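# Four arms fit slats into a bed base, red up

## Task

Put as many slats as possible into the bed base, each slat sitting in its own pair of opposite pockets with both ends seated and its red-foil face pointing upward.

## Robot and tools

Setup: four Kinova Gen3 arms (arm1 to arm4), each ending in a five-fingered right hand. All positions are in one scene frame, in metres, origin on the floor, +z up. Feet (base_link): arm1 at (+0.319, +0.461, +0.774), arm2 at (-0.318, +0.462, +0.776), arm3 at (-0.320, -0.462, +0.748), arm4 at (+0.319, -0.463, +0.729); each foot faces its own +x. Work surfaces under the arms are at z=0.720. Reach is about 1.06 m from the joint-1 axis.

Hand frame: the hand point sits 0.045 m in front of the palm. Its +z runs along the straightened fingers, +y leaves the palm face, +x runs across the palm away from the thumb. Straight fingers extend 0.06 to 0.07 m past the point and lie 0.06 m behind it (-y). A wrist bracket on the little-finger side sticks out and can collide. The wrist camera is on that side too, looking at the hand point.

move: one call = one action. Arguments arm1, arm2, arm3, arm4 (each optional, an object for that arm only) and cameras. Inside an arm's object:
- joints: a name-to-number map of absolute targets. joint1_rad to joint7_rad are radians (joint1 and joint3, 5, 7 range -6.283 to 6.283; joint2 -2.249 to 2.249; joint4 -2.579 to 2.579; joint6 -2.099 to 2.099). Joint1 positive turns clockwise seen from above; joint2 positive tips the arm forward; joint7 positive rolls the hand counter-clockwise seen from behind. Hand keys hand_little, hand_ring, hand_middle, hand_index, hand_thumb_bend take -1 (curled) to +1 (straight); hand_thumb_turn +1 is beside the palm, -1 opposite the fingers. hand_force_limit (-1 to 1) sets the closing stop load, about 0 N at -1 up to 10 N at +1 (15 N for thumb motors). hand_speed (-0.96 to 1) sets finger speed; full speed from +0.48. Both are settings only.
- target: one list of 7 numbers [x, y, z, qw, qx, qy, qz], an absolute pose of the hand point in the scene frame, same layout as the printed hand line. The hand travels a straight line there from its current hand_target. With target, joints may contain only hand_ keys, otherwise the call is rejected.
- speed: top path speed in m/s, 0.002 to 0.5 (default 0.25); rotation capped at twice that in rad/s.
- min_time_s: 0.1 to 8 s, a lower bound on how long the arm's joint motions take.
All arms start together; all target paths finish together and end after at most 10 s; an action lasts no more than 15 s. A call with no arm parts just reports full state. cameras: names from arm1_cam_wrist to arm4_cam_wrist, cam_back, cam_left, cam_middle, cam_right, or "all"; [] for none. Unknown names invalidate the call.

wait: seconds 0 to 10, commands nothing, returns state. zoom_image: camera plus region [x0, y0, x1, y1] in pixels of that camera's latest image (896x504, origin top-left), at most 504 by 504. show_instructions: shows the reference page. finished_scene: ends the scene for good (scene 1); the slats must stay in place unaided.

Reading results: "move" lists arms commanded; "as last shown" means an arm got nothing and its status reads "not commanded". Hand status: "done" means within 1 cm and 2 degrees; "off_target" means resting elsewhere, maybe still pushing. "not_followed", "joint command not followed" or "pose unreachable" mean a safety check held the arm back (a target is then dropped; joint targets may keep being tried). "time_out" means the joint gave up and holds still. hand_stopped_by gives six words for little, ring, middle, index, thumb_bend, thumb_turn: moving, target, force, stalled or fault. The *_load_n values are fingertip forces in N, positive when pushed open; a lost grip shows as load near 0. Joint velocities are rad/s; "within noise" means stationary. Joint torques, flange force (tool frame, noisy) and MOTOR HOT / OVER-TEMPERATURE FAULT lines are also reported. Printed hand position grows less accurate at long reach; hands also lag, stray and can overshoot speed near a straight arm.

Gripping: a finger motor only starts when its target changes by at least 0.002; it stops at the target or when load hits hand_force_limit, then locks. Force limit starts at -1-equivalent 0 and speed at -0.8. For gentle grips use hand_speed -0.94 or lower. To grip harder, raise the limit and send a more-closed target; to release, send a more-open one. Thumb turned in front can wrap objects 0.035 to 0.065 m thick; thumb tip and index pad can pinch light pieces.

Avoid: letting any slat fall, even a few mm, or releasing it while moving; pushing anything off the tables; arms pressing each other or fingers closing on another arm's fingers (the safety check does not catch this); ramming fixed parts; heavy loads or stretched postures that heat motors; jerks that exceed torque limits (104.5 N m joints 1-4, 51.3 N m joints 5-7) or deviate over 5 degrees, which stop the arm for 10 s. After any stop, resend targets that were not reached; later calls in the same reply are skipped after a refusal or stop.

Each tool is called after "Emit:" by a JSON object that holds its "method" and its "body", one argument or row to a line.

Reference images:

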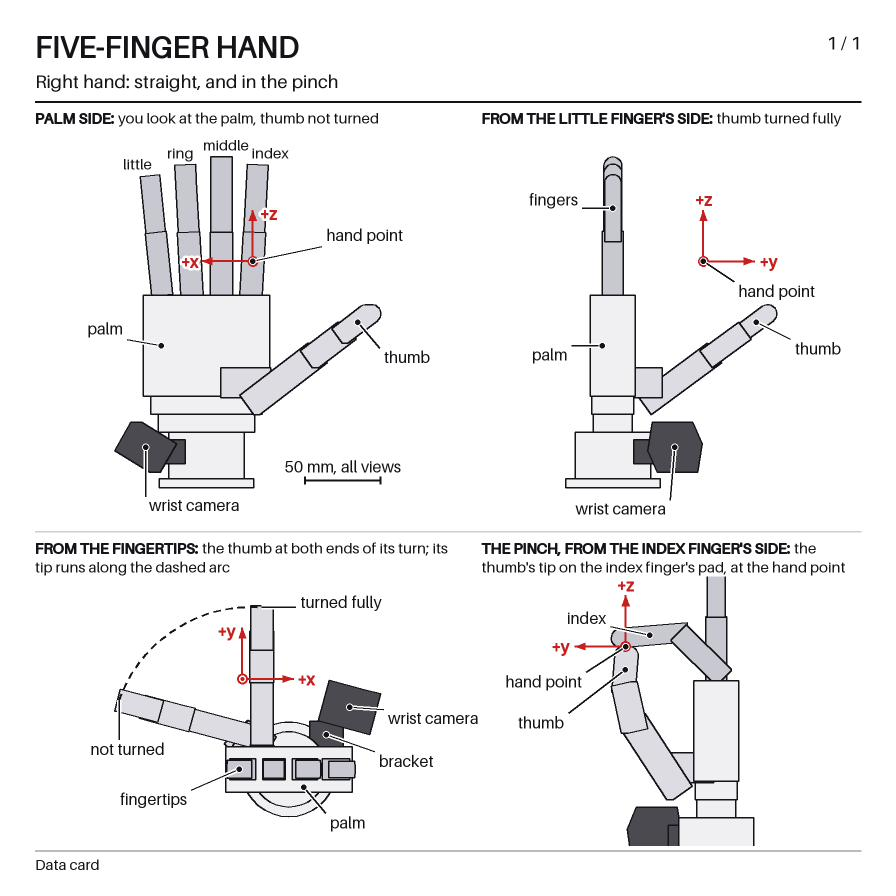

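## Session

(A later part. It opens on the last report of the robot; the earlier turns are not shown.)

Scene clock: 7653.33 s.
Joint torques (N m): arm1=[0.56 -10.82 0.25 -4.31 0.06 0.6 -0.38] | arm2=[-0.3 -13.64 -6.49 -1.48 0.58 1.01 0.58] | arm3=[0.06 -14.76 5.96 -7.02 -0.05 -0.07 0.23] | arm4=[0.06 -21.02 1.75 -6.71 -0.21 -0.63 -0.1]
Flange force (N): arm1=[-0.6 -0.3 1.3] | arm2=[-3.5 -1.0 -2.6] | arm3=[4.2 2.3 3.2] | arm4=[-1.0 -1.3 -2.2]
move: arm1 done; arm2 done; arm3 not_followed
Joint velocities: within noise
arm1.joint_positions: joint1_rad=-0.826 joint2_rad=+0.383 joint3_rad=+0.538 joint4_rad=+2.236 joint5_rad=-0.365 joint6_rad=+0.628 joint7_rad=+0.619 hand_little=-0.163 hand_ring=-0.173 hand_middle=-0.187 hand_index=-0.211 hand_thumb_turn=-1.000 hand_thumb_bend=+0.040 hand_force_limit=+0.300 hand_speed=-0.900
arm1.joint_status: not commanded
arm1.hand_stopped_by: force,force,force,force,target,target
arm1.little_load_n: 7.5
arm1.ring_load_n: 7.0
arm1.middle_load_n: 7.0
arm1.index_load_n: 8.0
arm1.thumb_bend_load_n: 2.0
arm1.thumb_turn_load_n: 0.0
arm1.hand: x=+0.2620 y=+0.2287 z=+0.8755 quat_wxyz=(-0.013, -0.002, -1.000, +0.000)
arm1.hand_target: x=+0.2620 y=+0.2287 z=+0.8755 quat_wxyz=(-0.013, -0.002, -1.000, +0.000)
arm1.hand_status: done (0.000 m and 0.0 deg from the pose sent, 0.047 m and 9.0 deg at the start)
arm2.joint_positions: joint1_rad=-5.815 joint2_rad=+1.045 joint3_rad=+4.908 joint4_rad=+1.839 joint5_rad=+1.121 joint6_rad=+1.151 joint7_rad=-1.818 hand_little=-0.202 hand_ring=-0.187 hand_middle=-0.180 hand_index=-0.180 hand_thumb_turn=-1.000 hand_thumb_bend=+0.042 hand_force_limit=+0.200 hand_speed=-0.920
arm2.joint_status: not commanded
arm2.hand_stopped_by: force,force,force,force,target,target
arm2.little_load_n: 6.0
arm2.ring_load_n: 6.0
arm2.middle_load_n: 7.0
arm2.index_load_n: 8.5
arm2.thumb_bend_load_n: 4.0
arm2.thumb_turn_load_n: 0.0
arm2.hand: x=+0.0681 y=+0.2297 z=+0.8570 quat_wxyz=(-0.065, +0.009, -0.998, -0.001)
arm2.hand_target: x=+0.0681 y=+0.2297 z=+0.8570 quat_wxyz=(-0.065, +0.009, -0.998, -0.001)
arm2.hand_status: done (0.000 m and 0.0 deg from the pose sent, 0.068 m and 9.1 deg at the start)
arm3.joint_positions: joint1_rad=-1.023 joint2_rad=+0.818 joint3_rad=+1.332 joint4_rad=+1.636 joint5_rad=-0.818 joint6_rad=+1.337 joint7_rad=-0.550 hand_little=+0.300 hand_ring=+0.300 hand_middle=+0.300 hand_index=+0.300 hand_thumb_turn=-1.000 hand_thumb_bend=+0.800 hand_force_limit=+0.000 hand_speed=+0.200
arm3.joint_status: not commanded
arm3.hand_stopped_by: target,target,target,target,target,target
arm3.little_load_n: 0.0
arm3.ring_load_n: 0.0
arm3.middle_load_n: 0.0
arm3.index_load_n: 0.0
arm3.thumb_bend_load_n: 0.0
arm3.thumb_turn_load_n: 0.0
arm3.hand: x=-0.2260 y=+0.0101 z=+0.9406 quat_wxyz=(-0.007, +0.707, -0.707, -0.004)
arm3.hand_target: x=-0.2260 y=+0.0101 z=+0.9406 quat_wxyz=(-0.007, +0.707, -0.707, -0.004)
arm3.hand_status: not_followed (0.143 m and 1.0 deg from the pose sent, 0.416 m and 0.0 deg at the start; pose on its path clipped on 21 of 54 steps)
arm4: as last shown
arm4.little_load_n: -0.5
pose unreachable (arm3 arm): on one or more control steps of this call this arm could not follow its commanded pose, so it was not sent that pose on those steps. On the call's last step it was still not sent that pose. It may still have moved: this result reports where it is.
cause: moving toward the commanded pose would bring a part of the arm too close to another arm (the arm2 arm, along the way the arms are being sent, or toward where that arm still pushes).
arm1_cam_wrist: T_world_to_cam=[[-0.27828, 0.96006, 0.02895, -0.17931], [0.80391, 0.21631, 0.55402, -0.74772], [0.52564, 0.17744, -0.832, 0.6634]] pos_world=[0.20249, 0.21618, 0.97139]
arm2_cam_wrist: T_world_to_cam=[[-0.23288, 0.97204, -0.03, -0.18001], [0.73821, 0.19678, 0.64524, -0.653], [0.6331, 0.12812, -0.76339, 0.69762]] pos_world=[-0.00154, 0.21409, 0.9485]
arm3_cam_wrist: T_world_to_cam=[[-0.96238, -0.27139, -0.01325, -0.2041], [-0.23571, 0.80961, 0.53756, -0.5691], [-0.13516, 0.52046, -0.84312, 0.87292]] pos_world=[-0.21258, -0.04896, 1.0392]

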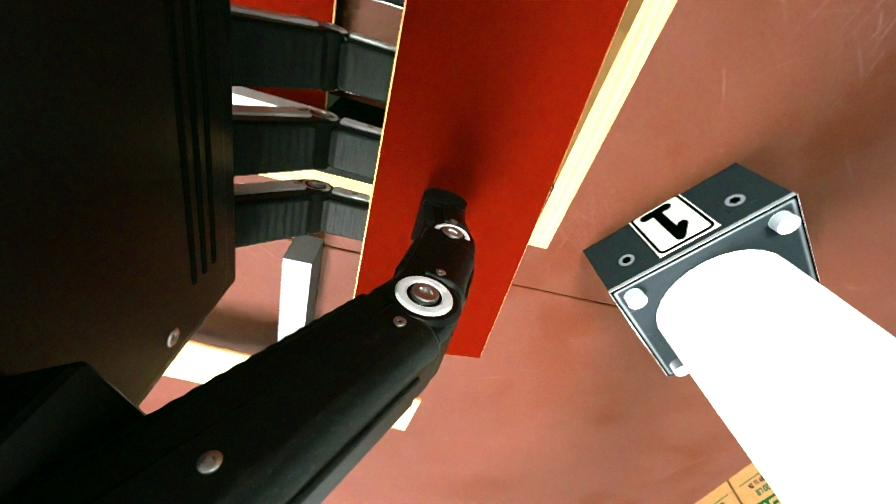

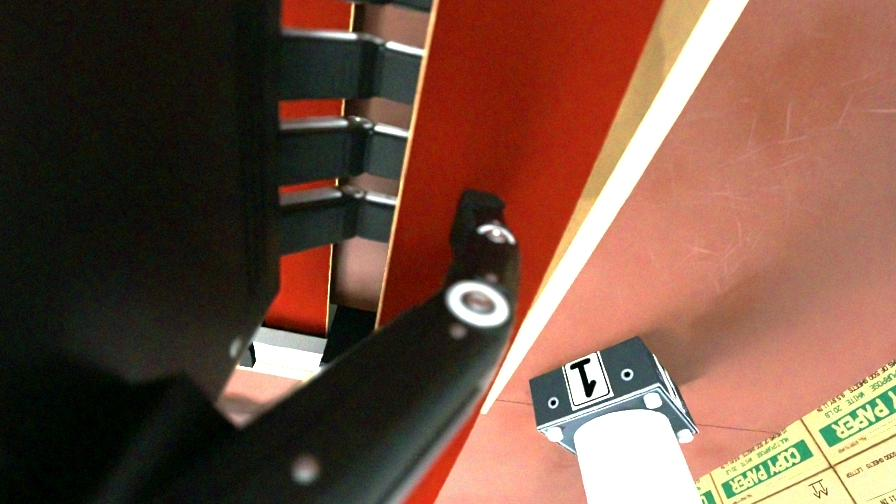

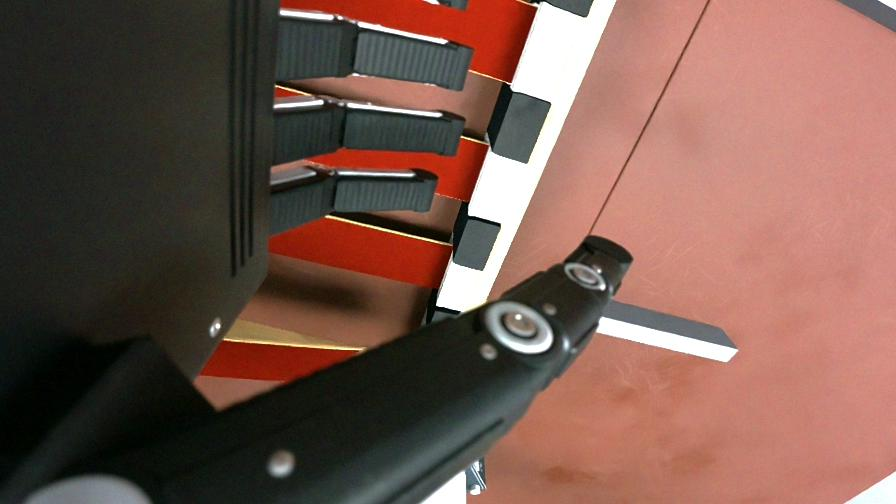

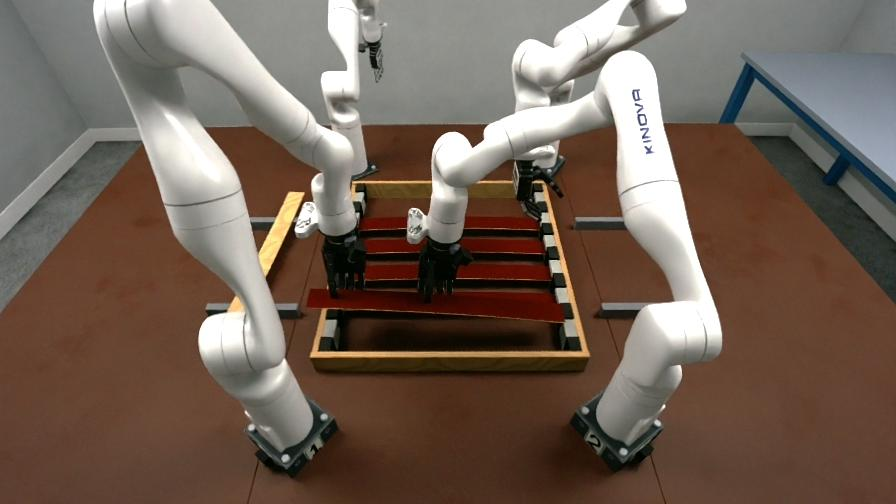

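Emit:
{"method": "move", "body": {
  "cameras": ["cam_left", "cam_middle", "cam_back", "arm3_cam_wrist"]
}}

Emit:
{"method": "zoom_image", "body": {
  "camera": "cam_left",
  "region": [0, 300, 250, 440]
}}

Emit:
{"method": "zoom_image", "body": {
  "camera": "cam_middle",
  "region": [300, 160, 440, 260]
}}

Scene clock: 7691.70 s.
Joint torques (N m): arm1=[0.57 -10.82 0.2 -4.31 0.06 0.58 -0.39] | arm2=[-0.3 -13.66 -6.55 -1.48 0.56 1.03 0.55] | arm3=[0.03 -14.74 5.99 -6.97 -0.03 -0.1 0.16] | arm4=[0.06 -21.02 1.78 -6.75 -0.21 -0.62 -0.08]
Flange force (N): arm1=[-0.6 -0.3 1.1] | arm2=[-3.5 -1.1 -2.5] | arm3=[4.0 2.0 3.2] | arm4=[-0.8 -1.3 -2.2]
Joint velocities: within noise
arm1.joint_positions: joint1_rad=-0.826 joint2_rad=+0.383 joint3_rad=+0.538 joint4_rad=+2.236 joint5_rad=-0.365 joint6_rad=+0.628 joint7_rad=+0.619 hand_little=-0.163 hand_ring=-0.173 hand_middle=-0.187 hand_index=-0.211 hand_thumb_turn=-1.000 hand_thumb_bend=+0.040 hand_force_limit=+0.300 hand_speed=-0.900
arm1.joint_status: not commanded
arm1.hand_stopped_by: force,force,force,force,target,target
arm1.little_load_n: 7.5
arm1.ring_load_n: 7.0
arm1.middle_load_n: 7.0
arm1.index_load_n: 7.5
arm1.thumb_bend_load_n: 2.0
arm1.thumb_turn_load_n: 0.0
arm1.hand: x=+0.2620 y=+0.2287 z=+0.8755 quat_wxyz=(-0.013, -0.002, -1.000, +0.000) (m; scene frame)
arm1.hand_target: x=+0.2620 y=+0.2287 z=+0.8755 quat_wxyz=(-0.013, -0.002, -1.000, +0.000) (m; scene frame)
arm1.hand_status: done (0.000 m and 0.0 deg from the pose sent, 0.047 m and 9.0 deg at the start)
arm2.joint_positions: joint1_rad=-5.815 joint2_rad=+1.045 joint3_rad=+4.908 joint4_rad=+1.839 joint5_rad=+1.121 joint6_rad=+1.151 joint7_rad=-1.818 hand_little=-0.202 hand_ring=-0.187 hand_middle=-0.180 hand_index=-0.180 hand_thumb_turn=-1.000 hand_thumb_bend=+0.042 hand_force_limit=+0.200 hand_speed=-0.920
arm2.joint_status: not commanded
arm2.hand_stopped_by: force,force,force,force,target,target
arm2.little_load_n: 6.5
arm2.ring_load_n: 6.5
arm2.middle_load_n: 7.0
arm2.index_load_n: 8.5
arm2.thumb_bend_load_n: 4.0
arm2.thumb_turn_load_n: 0.0
arm2.hand: x=+0.0681 y=+0.2297 z=+0.8570 quat_wxyz=(-0.065, +0.009, -0.998, -0.001) (m; scene frame)
arm2.hand_target: x=+0.0681 y=+0.2297 z=+0.8570 quat_wxyz=(-0.065, +0.009, -0.998, -0.001) (m; scene frame)
arm2.hand_status: done (0.000 m and 0.0 deg from the pose sent, 0.068 m and 9.1 deg at the start)
arm3.joint_positions: joint1_rad=-1.023 joint2_rad=+0.818 joint3_rad=+1.332 joint4_rad=+1.636 joint5_rad=-0.818 joint6_rad=+1.337 joint7_rad=-0.550 hand_little=+0.300 hand_ring=+0.300 hand_middle=+0.300 hand_index=+0.300 hand_thumb_turn=-1.000 hand_thumb_bend=+0.800 hand_force_limit=+0.000 hand_speed=+0.200
arm3.joint_status: not commanded
arm3.hand_stopped_by: target,target,target,target,target,target
arm3.little_load_n: 0.0
arm3.ring_load_n: 0.5
arm3.middle_load_n: 0.5
arm3.index_load_n: 0.0
arm3.thumb_bend_load_n: 0.0
arm3.thumb_turn_load_n: 0.0
arm3.hand: x=-0.2260 y=+0.0101 z=+0.9406 quat_wxyz=(-0.008, +0.707, -0.707, -0.004) (m; scene frame)
arm3.hand_target: x=-0.2260 y=+0.0101 z=+0.9406 quat_wxyz=(-0.007, +0.707, -0.707, -0.004) (m; scene frame)
arm3.hand_status: off_target (0.143 m and 1.0 deg from the pose sent, 0.416 m and 0.0 deg at the start; pose on its path clipped on 21 of 54 steps)
arm4.joint_positions: joint1_rad=+3.778 joint2_rad=+0.900 joint3_rad=+0.000 joint4_rad=+1.300 joint5_rad=+0.000 joint6_rad=+0.600 joint7_rad=-1.821 hand_little=+1.000 hand_ring=+1.000 hand_middle=+1.000 hand_index=+1.000 hand_thumb_turn=+1.000 hand_thumb_bend=+1.000 hand_force_limit=+0.000 hand_speed=-0.800
arm4.joint_status: not commanded
arm4.hand_stopped_by: target,target,target,target,target,target
arm4.little_load_n: 0.0
arm4.ring_load_n: 0.0
arm4.middle_load_n: 0.0
arm4.index_load_n: 0.0
arm4.thumb_bend_load_n: 0.0
arm4.thumb_turn_load_n: 0.0
arm4.hand: x=+0.3472 y=-1.1959 z=+0.8062 quat_wxyz=(-0.132, -0.777, -0.606, +0.111) (m; scene frame)
arm4.hand_target: x=+0.3472 y=-1.1959 z=+0.8062 quat_wxyz=(-0.132, -0.777, -0.606, +0.111) (m; scene frame)
arm4.hand_status: not commanded
pictures: arm3_cam_wrist, cam_back, cam_left, cam_middle
camera_calibration:
arm3_cam_wrist: T_world_to_cam=[[-0.96239, -0.27134, -0.01321, -0.20404], [-0.23565, 0.80963, 0.53756, -0.56906], [-0.13516, 0.52046, -0.84312, 0.87293]] pos_world=[-0.21248, -0.04896, 1.0392]

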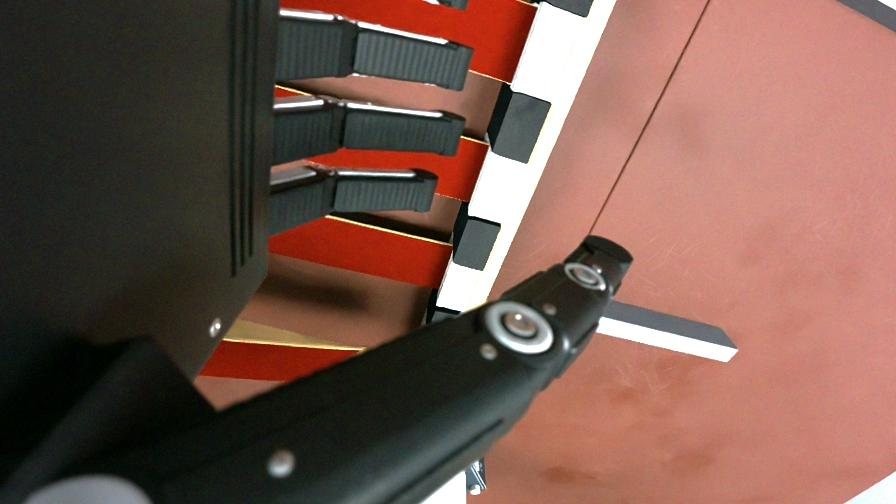

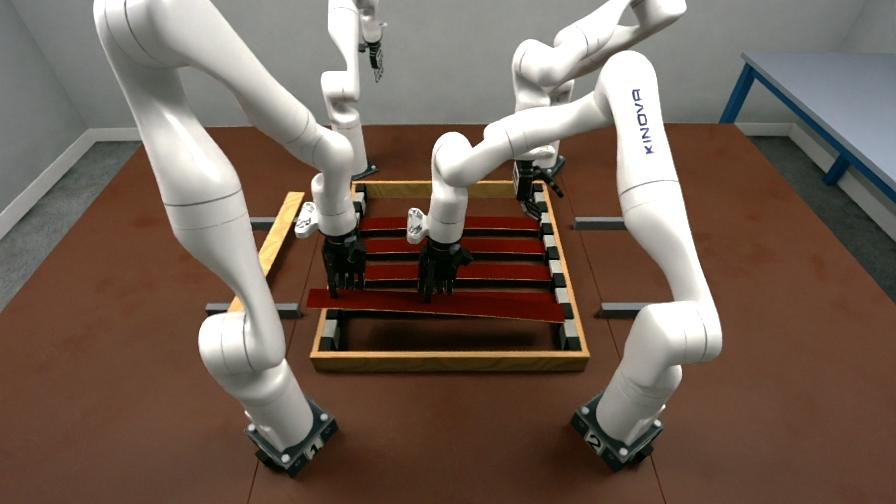

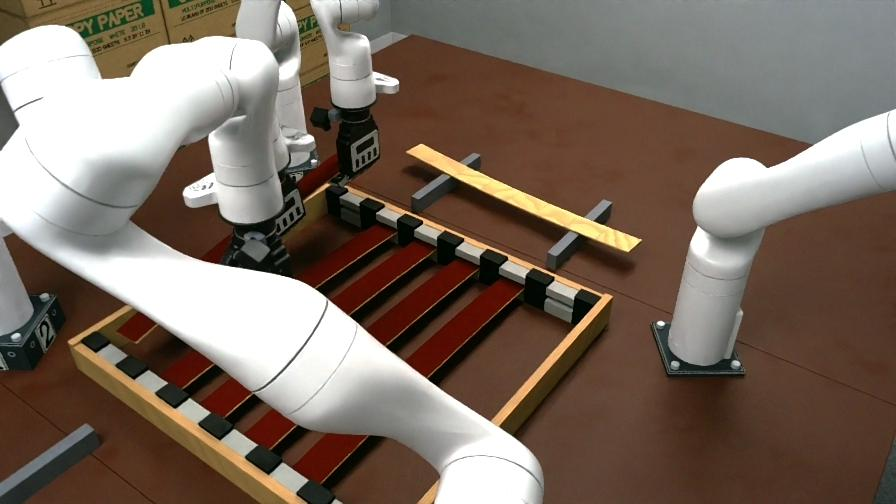

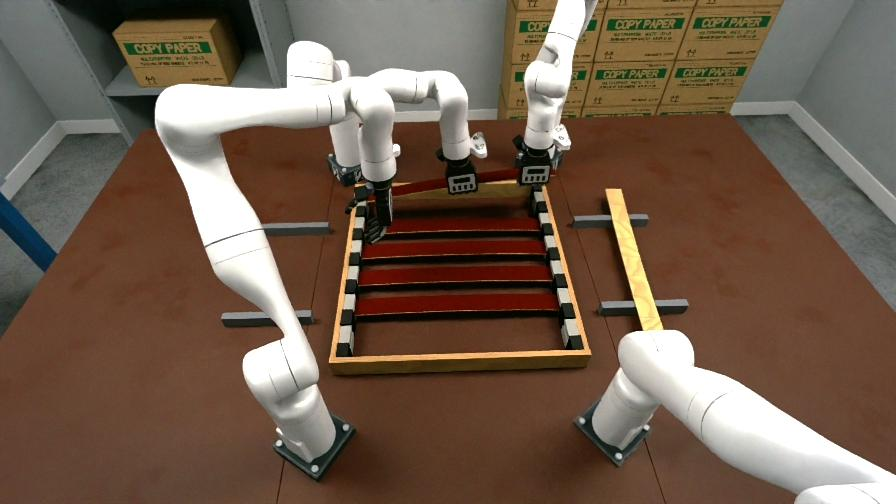

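Scaled by 2.016 from the camera's image (finer frame: 1280x720).

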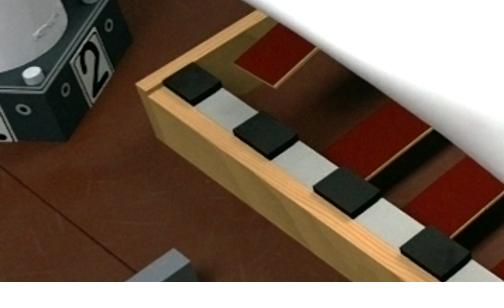

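Scaled by 3.600 from the camera's image (finer frame: 1280x720).

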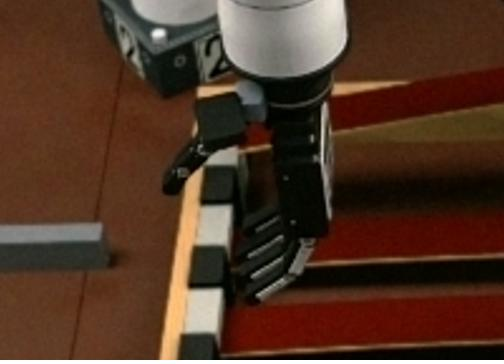

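Emit:
{"method": "move", "body": {
  "arm1": {"target": [0.2620, 0.2330, 0.8635, 0.01309, 0.01571, 0.99979, -0.0002], "speed": 0.06},
  "arm2": {"target": [0.0681, 0.2396, 0.845, 0.0654, 0.00523, 0.99785, -0.0003], "speed": 0.06},
  "cameras": ["cam_left", "cam_back"]
}}

Emit:
{"method": "zoom_image", "body": {
  "camera": "cam_left",
  "region": [60, 300, 200, 400]
}}

Emit:
{"method": "zoom_image", "body": {
  "camera": "cam_back",
  "region": [520, 260, 620, 360]
}}

Emit:
{"method": "zoom_image", "body": {
  "camera": "cam_back",
  "region": [280, 260, 380, 360]
}}

Scene clock: 7780.03 s.
Joint torques (N m): arm1=[0.27 -11.16 -0.11 -4.14 -0.13 0.59 -0.36] | arm2=[-0.49 -13.25 -6.3 -0.66 0.26 1.24 0.7] | arm3=[0.13 -14.77 5.94 -7.09 -0.12 -0.11 0.21] | arm4=[0.04 -21.05 1.76 -6.71 -0.22 -0.63 -0.08]
Flange force (N): arm1=[0.0 0.1 0.7] | arm2=[-4.3 -1.8 -2.4] | arm3=[4.5 2.5 3.1] | arm4=[-1.1 -1.3 -2.1]
move: arm1 done; arm2 done
Joint velocities: within noise
arm1.joint_positions: joint1_rad=-0.800 joint2_rad=+0.406 joint3_rad=+0.520 joint4_rad=+2.264 joint5_rad=-0.402 joint6_rad=+0.581 joint7_rad=+0.638 hand_little=-0.163 hand_ring=-0.173 hand_middle=-0.187 hand_index=-0.211 hand_thumb_turn=-1.000 hand_thumb_bend=+0.040 hand_force_limit=+0.300 hand_speed=-0.900
arm1.joint_status: not commanded
arm1.hand_stopped_by: force,force,force,force,target,target
arm1.little_load_n: 7.5
arm1.ring_load_n: 7.0
arm1.middle_load_n: 7.0
arm1.index_load_n: 8.0
arm1.thumb_bend_load_n: 2.0
arm1.thumb_turn_load_n: 0.0
arm1.hand: x=+0.2620 y=+0.2330 z=+0.8635 quat_wxyz=(-0.013, -0.016, -1.000, +0.000)
arm1.hand_target: x=+0.2620 y=+0.2330 z=+0.8635 quat_wxyz=(-0.013, -0.016, -1.000, +0.000)
arm1.hand_status: done (0.000 m and 0.0 deg from the pose sent, 0.013 m and 1.6 deg at the start)
arm2.joint_positions: joint1_rad=-5.830 joint2_rad=+1.048 joint3_rad=+4.929 joint4_rad=+1.881 joint5_rad=+1.150 joint6_rad=+1.117 joint7_rad=-1.896 hand_little=-0.202 hand_ring=-0.187 hand_middle=-0.180 hand_index=-0.180 hand_thumb_turn=-1.000 hand_thumb_bend=+0.042 hand_force_limit=+0.200 hand_speed=-0.920
arm2.joint_status: not commanded
arm2.hand_stopped_by: force,force,force,force,target,target
arm2.little_load_n: 6.0
arm2.ring_load_n: 6.0
arm2.middle_load_n: 7.0
arm2.index_load_n: 8.5
arm2.thumb_bend_load_n: 4.0
arm2.thumb_turn_load_n: 0.0
arm2.hand: x=+0.0681 y=+0.2396 z=+0.8450 quat_wxyz=(-0.065, -0.005, -0.998, +0.000)
arm2.hand_target: x=+0.0681 y=+0.2396 z=+0.8450 quat_wxyz=(-0.065, -0.005, -0.998, +0.000)
arm2.hand_status: done (0.000 m and 0.0 deg from the pose sent, 0.016 m and 1.6 deg at the start)
arm3, arm4: as last shown
arm3.ring_load_n: 0.0
arm3.middle_load_n: 0.0
arm3.hand_target: x=-0.2260 y=+0.0101 z=+0.9406 quat_wxyz=(-0.008, +0.707, -0.707, -0.004)
arm4.thumb_turn_load_n: 0.5
pictures: cam_back, cam_left

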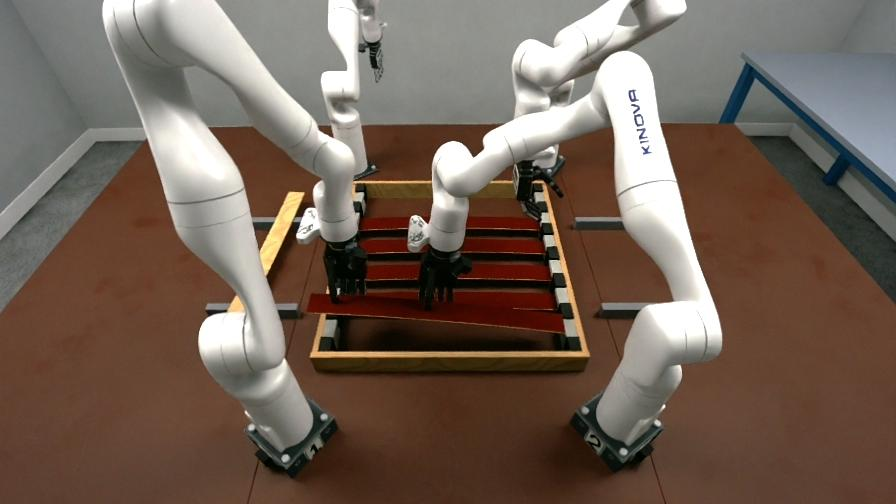

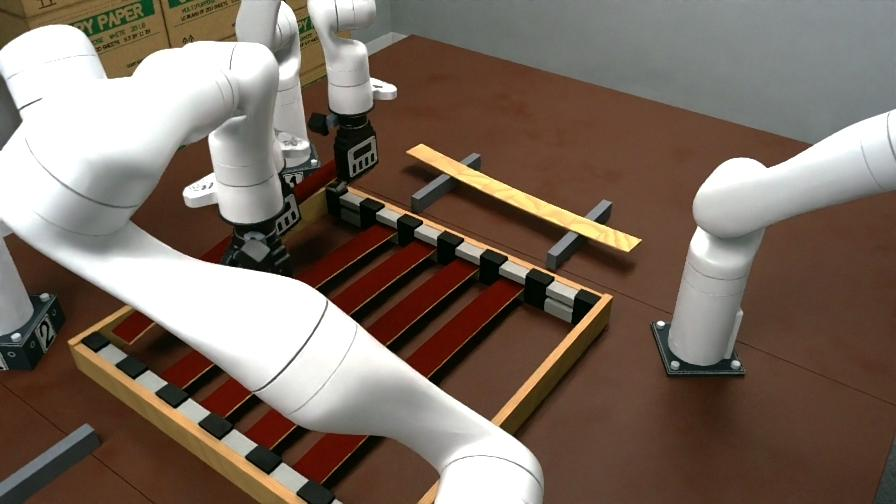

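Scaled by 3.600 from the camera's image (finer frame: 1280x720).

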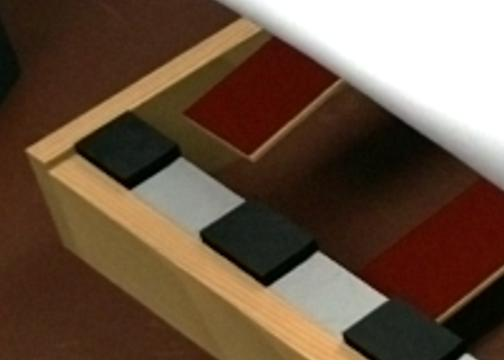

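Scaled by 5.040 from the camera's image (finer frame: 1280x720).

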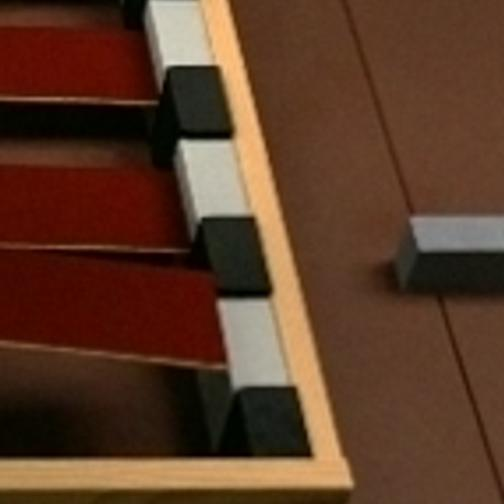

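Scaled by 5.040 from the camera's image (finer frame: 1280x720).

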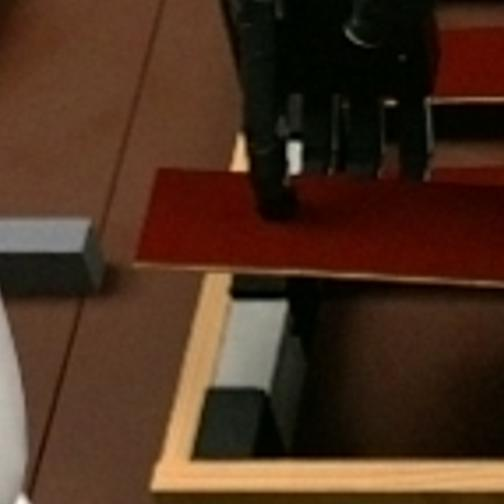

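Emit:
{"method": "move", "body": {
  "arm1": {"target": [0.2620, 0.2330, 0.822, 0.01309, 0.01571, 0.99979, -0.0002], "speed": 0.08},
  "arm2": {"target": [0.0681, 0.2396, 0.8035, 0.0654, 0.00523, 0.99785, -0.0003], "speed": 0.08},
  "cameras": ["cam_left", "cam_back"]
}}

Emit:
{"method": "zoom_image", "body": {
  "camera": "cam_left",
  "region": [60, 300, 200, 400]
}}

Emit:
{"method": "zoom_image", "body": {
  "camera": "cam_back",
  "region": [520, 260, 620, 360]
}}

Scene clock: 7865.67 s.
Joint torques (N m): arm1=[0.06 -12.38 -0.36 -3.04 -0.11 0.54 -0.31] | arm2=[-0.7 -13.47 -6.29 0.15 0.08 1.22 0.75] | arm3=[0.15 -14.67 6.02 -7.04 -0.04 -0.09 0.21] | arm4=[0.05 -21.05 1.78 -6.76 -0.22 -0.62 -0.07]
Flange force (N): arm1=[0.3 -0.8 -1.0] | arm2=[-4.0 -2.3 -2.1] | arm3=[4.4 2.5 3.1] | arm4=[-0.8 -1.4 -2.2]
move: arm1 done; arm2 done
Joint velocities: within noise
arm1.joint_positions: joint1_rad=-0.698 joint2_rad=+0.513 joint3_rad=+0.400 joint4_rad=+2.304 joint5_rad=-0.525 joint6_rad=+0.433 joint7_rad=+0.750 hand_little=-0.163 hand_ring=-0.173 hand_middle=-0.187 hand_index=-0.211 hand_thumb_turn=-1.000 hand_thumb_bend=+0.040 hand_force_limit=+0.300 hand_speed=-0.900
arm1.joint_status: not commanded
arm1.hand_stopped_by: force,force,force,force,target,target
arm1.little_load_n: 7.0
arm1.ring_load_n: 7.0
arm1.middle_load_n: 7.0
arm1.index_load_n: 8.0
arm1.thumb_bend_load_n: 2.0
arm1.thumb_turn_load_n: 0.0
arm1.hand: x=+0.2620 y=+0.2330 z=+0.8220 quat_wxyz=(-0.013, -0.016, -1.000, +0.000)
arm1.hand_target: x=+0.2620 y=+0.2330 z=+0.8220 quat_wxyz=(-0.013, -0.016, -1.000, +0.000)
arm1.hand_status: done (0.000 m and 0.0 deg from the pose sent, 0.042 m and 0.0 deg at the start)
arm2.joint_positions: joint1_rad=-5.855 joint2_rad=+1.112 joint3_rad=+4.999 joint4_rad=+1.907 joint5_rad=+1.246 joint6_rad=+1.060 joint7_rad=-1.949 hand_little=-0.202 hand_ring=-0.187 hand_middle=-0.180 hand_index=-0.180 hand_thumb_turn=-1.000 hand_thumb_bend=+0.042 hand_force_limit=+0.200 hand_speed=-0.920
arm2.joint_status: not commanded
arm2.hand_stopped_by: force,force,force,force,target,target
arm2.little_load_n: 6.0
arm2.ring_load_n: 6.0
arm2.middle_load_n: 7.0
arm2.index_load_n: 9.0
arm2.thumb_bend_load_n: 3.5
arm2.thumb_turn_load_n: 0.0
arm2.hand: x=+0.0681 y=+0.2396 z=+0.8035 quat_wxyz=(-0.065, -0.005, -0.998, +0.000)
arm2.hand_target: x=+0.0681 y=+0.2396 z=+0.8035 quat_wxyz=(-0.065, -0.005, -0.998, +0.000)
arm2.hand_status: done (0.000 m and 0.0 deg from the pose sent, 0.041 m and 0.0 deg at the start)
arm3, arm4: as last shown
arm3.ring_load_n: 0.5
arm4.thumb_turn_load_n: 0.0
pictures: cam_back, cam_left

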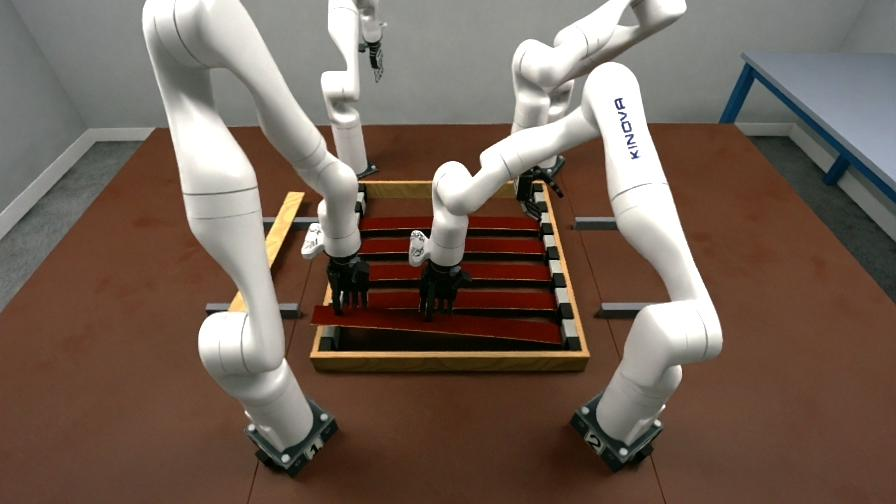

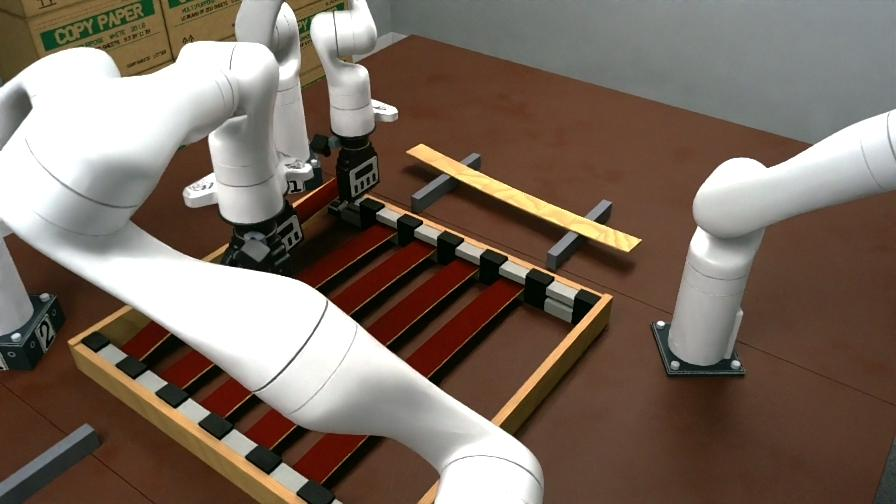

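Scaled by 3.600 from the camera's image (finer frame: 1280x720).

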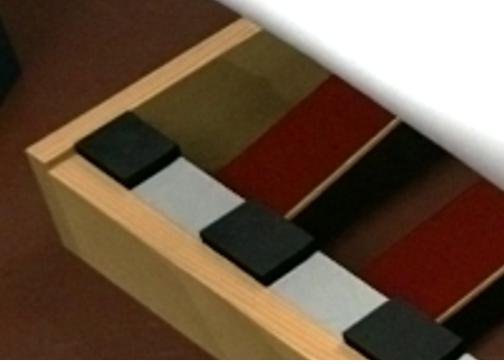

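Scaled by 5.040 from the camera's image (finer frame: 1280x720).

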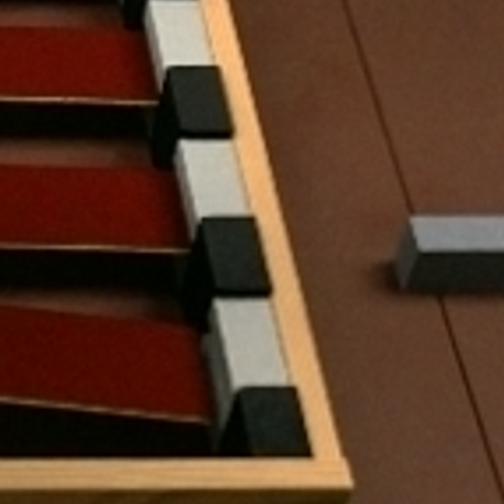

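Emit:
{"method": "move", "body": {
  "arm1": {"target": [0.2410, 0.2330, 0.8196, 0.01309, 0.01571, 0.99979, -0.0002], "speed": 0.04},
  "arm2": {"target": [0.0471, 0.2398, 0.8011, 0.0654, 0.00523, 0.99785, -0.0003], "speed": 0.04},
  "cameras": ["cam_left", "cam_back"]
}}

Emit:
{"method": "zoom_image", "body": {
  "camera": "cam_left",
  "region": [60, 300, 200, 400]
}}

Emit:
{"method": "zoom_image", "body": {
  "camera": "cam_back",
  "region": [520, 290, 600, 360]
}}

Scene clock: 7874.17 s.
Joint torques (N m): arm1=[0.09 -12.95 -0.33 -3.73 -0.32 0.27 -0.4] | arm2=[-1.59 -12.39 -6.73 1.28 -0.73 0.82 0.66] | arm3=[0.07 -14.71 6.03 -7.02 -0.01 -0.09 0.19] | arm4=[0.04 -21.03 1.77 -6.74 -0.2 -0.64 -0.11]
Flange force (N): arm1=[0.1 0.3 -1.0] | arm2=[-4.1 -5.5 -1.9] | arm3=[4.2 2.2 3.2] | arm4=[-0.9 -1.4 -2.2]
move: arm1 done; arm2 done
Joint velocities: within noise
arm1.joint_positions: joint1_rad=-0.626 joint2_rad=+0.528 joint3_rad=+0.392 joint4_rad=+2.284 joint5_rad=-0.518 joint6_rad=+0.439 joint7_rad=+0.805 hand_little=-0.163 hand_ring=-0.173 hand_middle=-0.187 hand_index=-0.211 hand_thumb_turn=-1.000 hand_thumb_bend=+0.040 hand_force_limit=+0.300 hand_speed=-0.900
arm1.joint_status: not commanded
arm1.hand_stopped_by: force,force,force,force,target,target
arm1.little_load_n: 7.0
arm1.ring_load_n: 6.5
arm1.middle_load_n: 7.0
arm1.index_load_n: 8.0
arm1.thumb_bend_load_n: 2.5
arm1.thumb_turn_load_n: 0.0
arm1.hand: x=+0.2410 y=+0.2330 z=+0.8196 quat_wxyz=(-0.013, -0.016, -1.000, +0.000)
arm1.hand_target: x=+0.2410 y=+0.2330 z=+0.8196 quat_wxyz=(-0.013, -0.016, -1.000, +0.000)
arm1.hand_status: done (0.000 m and 0.0 deg from the pose sent, 0.021 m and 0.0 deg at the start)
arm2.joint_positions: joint1_rad=-5.808 joint2_rad=+1.103 joint3_rad=+4.996 joint4_rad=+1.961 joint5_rad=+1.260 joint6_rad=+1.041 joint7_rad=-1.954 hand_little=-0.202 hand_ring=-0.187 hand_middle=-0.180 hand_index=-0.180 hand_thumb_turn=-1.000 hand_thumb_bend=+0.042 hand_force_limit=+0.200 hand_speed=-0.920
arm2.joint_status: not commanded
arm2.hand_stopped_by: force,force,force,force,target,target
arm2.little_load_n: 6.0
arm2.ring_load_n: 6.0
arm2.middle_load_n: 7.5
arm2.index_load_n: 8.5
arm2.thumb_bend_load_n: 3.0
arm2.thumb_turn_load_n: 0.0
arm2.hand: x=+0.0471 y=+0.2398 z=+0.8011 quat_wxyz=(-0.065, -0.005, -0.998, +0.000)
arm2.hand_target: x=+0.0471 y=+0.2398 z=+0.8011 quat_wxyz=(-0.065, -0.005, -0.998, +0.000)
arm2.hand_status: done (0.000 m and 0.0 deg from the pose sent, 0.021 m and 0.0 deg at the start)
arm3, arm4: as last shown
arm3.ring_load_n: 0.0
arm4.thumb_turn_load_n: -0.5
pictures: cam_back, cam_left

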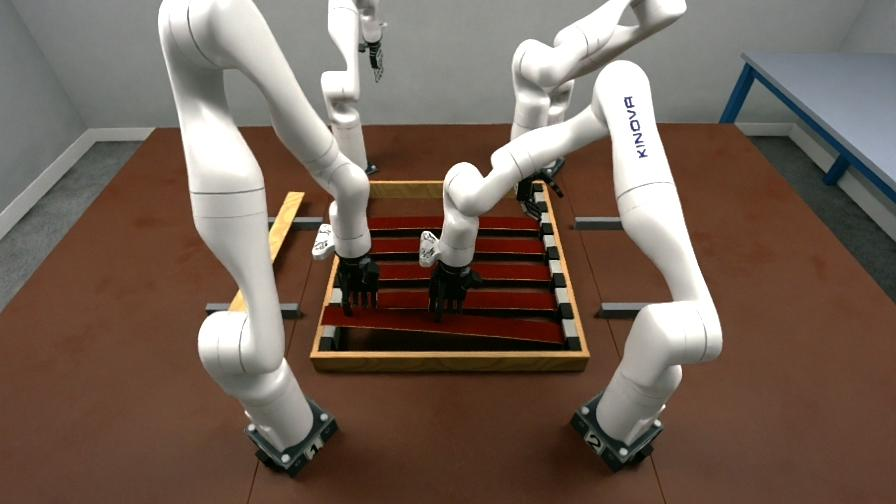

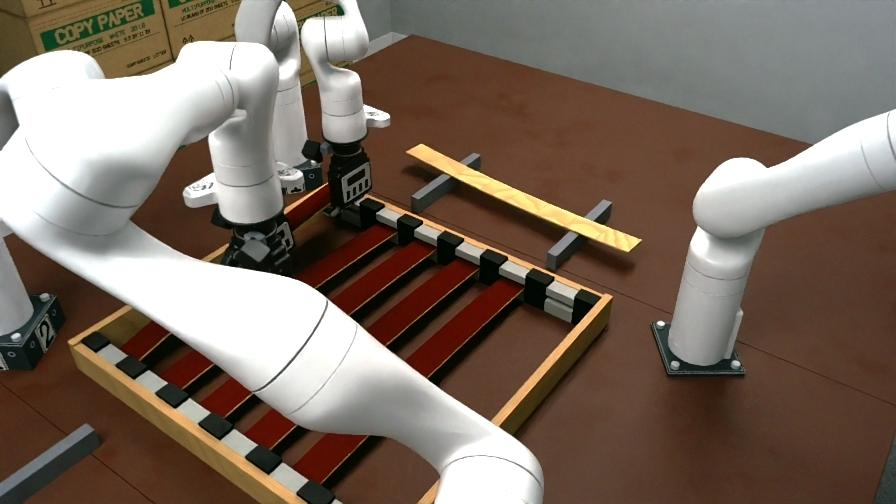

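Scaled by 3.600 from the camera's image (finer frame: 1280x720).

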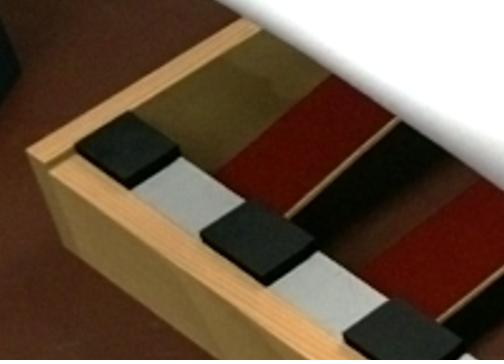

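Scaled by 6.300 from the camera's image (finer frame: 1280x720).

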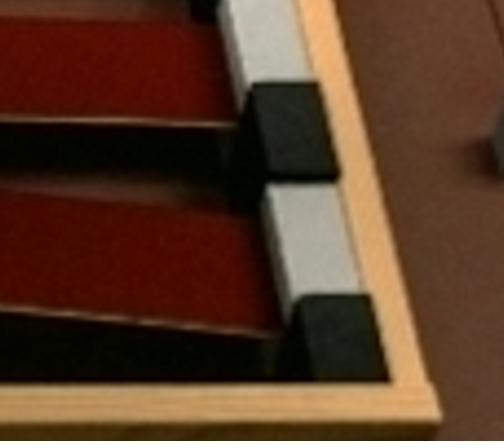

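Emit:
{"method": "move", "body": {
  "arm1": {"target": [0.2334, 0.2323, 0.7957, -0.01134, 0.01571, 0.99981, 0.0002], "speed": 0.03},
  "arm2": {"target": [0.0410, 0.2388, 0.7864, 0.0410, 0.00523, 0.99914, -0.0002], "speed": 0.03},
  "cameras": ["arm1_cam_wrist", "arm2_cam_wrist", "cam_back", "cam_left"]
}}

Emit:
{"method": "zoom_image", "body": {
  "camera": "cam_back",
  "region": [520, 290, 600, 360]
}}

Emit:
{"method": "zoom_image", "body": {
  "camera": "cam_back",
  "region": [290, 270, 390, 360]
}}

Scene clock: 7895.80 s.
Joint torques (N m): arm1=[3.37 -12.89 4.66 -4.28 1.86 -2.76 0.48] | arm2=[-3.47 -14.19 -10.64 -4.83 1.34 -2.83 -0.22] | arm3=[0.02 -14.7 5.97 -6.92 -0.08 -0.09 0.16] | arm4=[0.04 -21.04 1.78 -6.75 -0.22 -0.65 -0.09]
Flange force (N): arm1=[-13.6 -2.5 -2.0] | arm2=[10.3 -1.9 -3.6] | arm3=[3.9 1.9 2.9] | arm4=[-0.9 -1.4 -2.2]
move: arm1 done; arm2 done
Joint velocities: within noise
arm1.joint_positions: joint1_rad=-0.625 joint2_rad=+0.591 joint3_rad=+0.361 joint4_rad=+2.304 joint5_rad=-0.549 joint6_rad=+0.331 joint7_rad=+0.812 hand_little=-0.163 hand_ring=-0.173 hand_middle=-0.187 hand_index=-0.211 hand_thumb_turn=-1.000 hand_thumb_bend=+0.040 hand_force_limit=+0.300 hand_speed=-0.900
arm1.joint_status: not commanded
arm1.hand_stopped_by: force,force,force,force,target,target
arm1.little_load_n: 7.5
arm1.ring_load_n: 7.0
arm1.middle_load_n: 7.0
arm1.index_load_n: 7.5
arm1.thumb_bend_load_n: 2.0
arm1.thumb_turn_load_n: 0.5
arm1.hand: x=+0.2334 y=+0.2323 z=+0.7957 quat_wxyz=(+0.011, -0.016, -1.000, +0.000)
arm1.hand_target: x=+0.2334 y=+0.2323 z=+0.7957 quat_wxyz=(+0.011, -0.016, -1.000, +0.000)
arm1.hand_status: done (0.000 m and 0.0 deg from the pose sent, 0.025 m and 2.8 deg at the start)
arm2.joint_positions: joint1_rad=-5.839 joint2_rad=+1.121 joint3_rad=+5.029 joint4_rad=+1.940 joint5_rad=+1.257 joint6_rad=+1.069 joint7_rad=-1.951 hand_little=-0.202 hand_ring=-0.187 hand_middle=-0.180 hand_index=-0.180 hand_thumb_turn=-1.000 hand_thumb_bend=+0.042 hand_force_limit=+0.200 hand_speed=-0.920
arm2.joint_status: not commanded
arm2.hand_stopped_by: force,force,force,force,target,target
arm2.little_load_n: 7.0
arm2.ring_load_n: 7.0
arm2.middle_load_n: 6.5
arm2.index_load_n: 7.5
arm2.thumb_bend_load_n: 3.5
arm2.thumb_turn_load_n: 0.0
arm2.hand: x=+0.0410 y=+0.2388 z=+0.7864 quat_wxyz=(-0.041, -0.005, -0.999, +0.000)
arm2.hand_target: x=+0.0410 y=+0.2388 z=+0.7864 quat_wxyz=(-0.041, -0.005, -0.999, +0.000)
arm2.hand_status: done (0.000 m and 0.0 deg from the pose sent, 0.016 m and 2.8 deg at the start)
arm3, arm4: as last shown
arm3.middle_load_n: 0.5
arm4.thumb_turn_load_n: 0.0
arm1_cam_wrist: T_world_to_cam=[[-0.24957, 0.96742, 0.04268, -0.20773], [0.83575, 0.19292, 0.51411, -0.65147], [0.48912, 0.16398, -0.85666, 0.64268]] pos_world=[0.17828, 0.22125, 0.89436]
arm2_cam_wrist: T_world_to_cam=[[-0.20683, 0.97818, -0.01942, -0.20811], [0.77404, 0.17574, 0.60826, -0.55662], [0.5984, 0.11077, -0.7935, 0.68891]] pos_world=[-0.02444, 0.22508, 0.88118]

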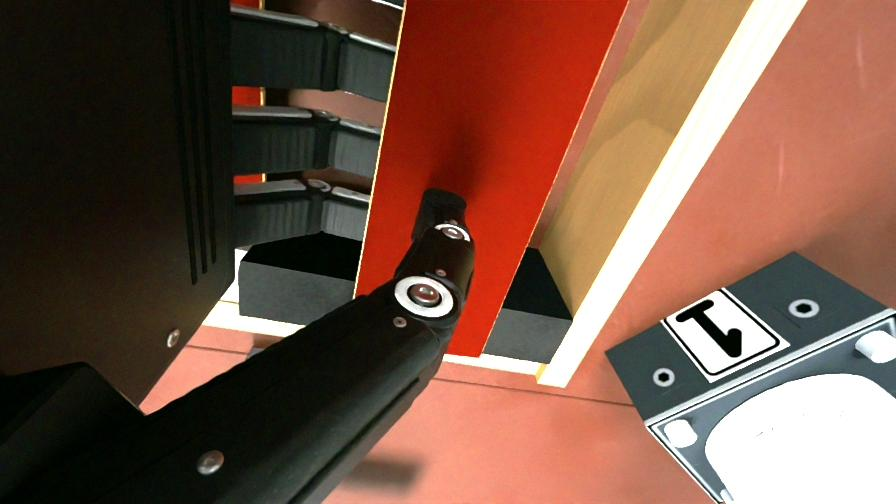

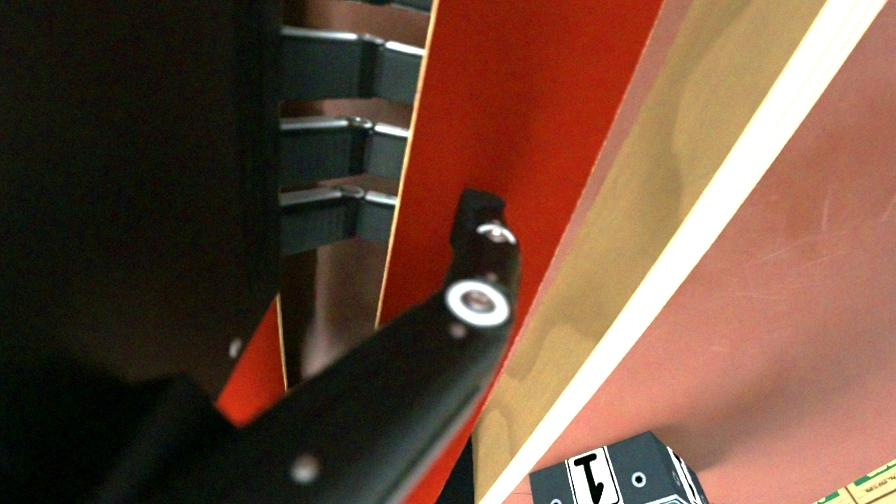

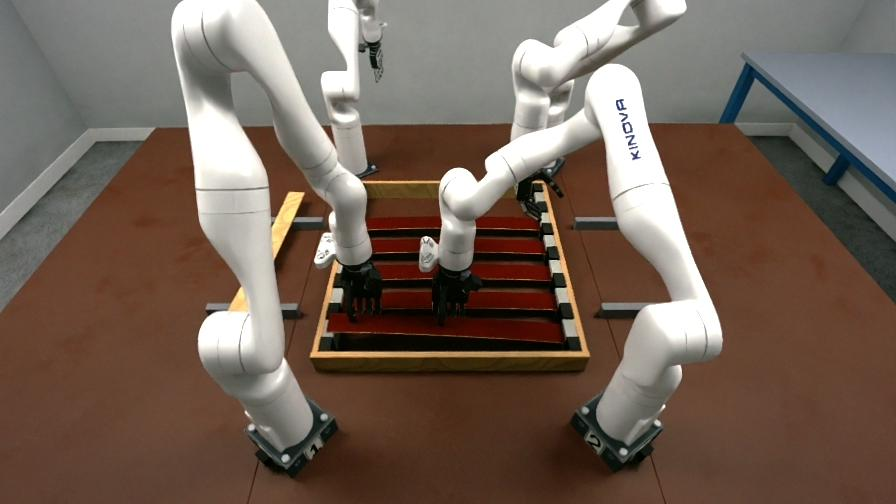

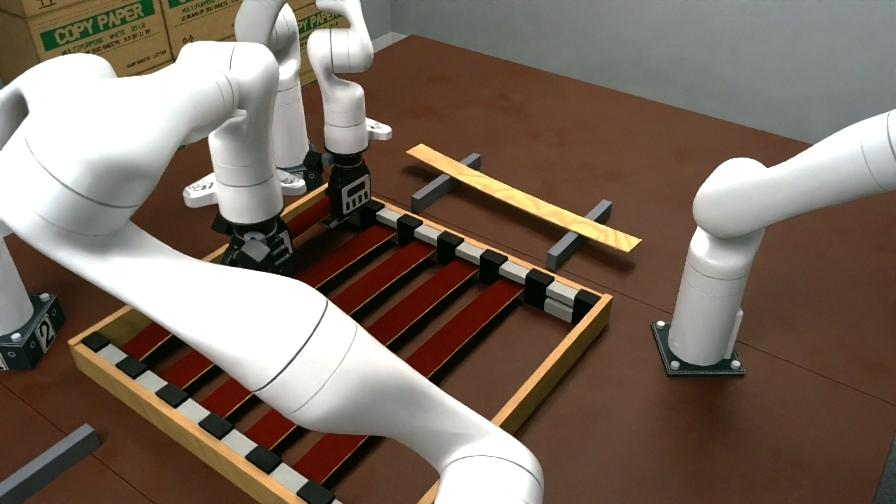

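Scaled by 6.300 from the camera's image (finer frame: 1280x720).

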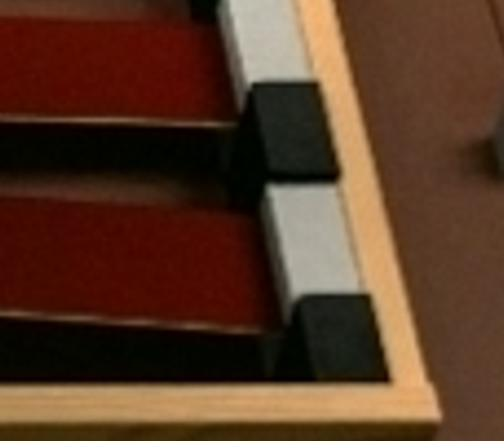

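Scaled by 5.040 from the camera's image (finer frame: 1280x720).

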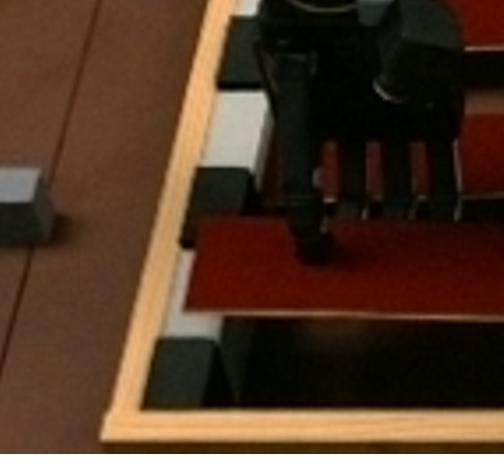

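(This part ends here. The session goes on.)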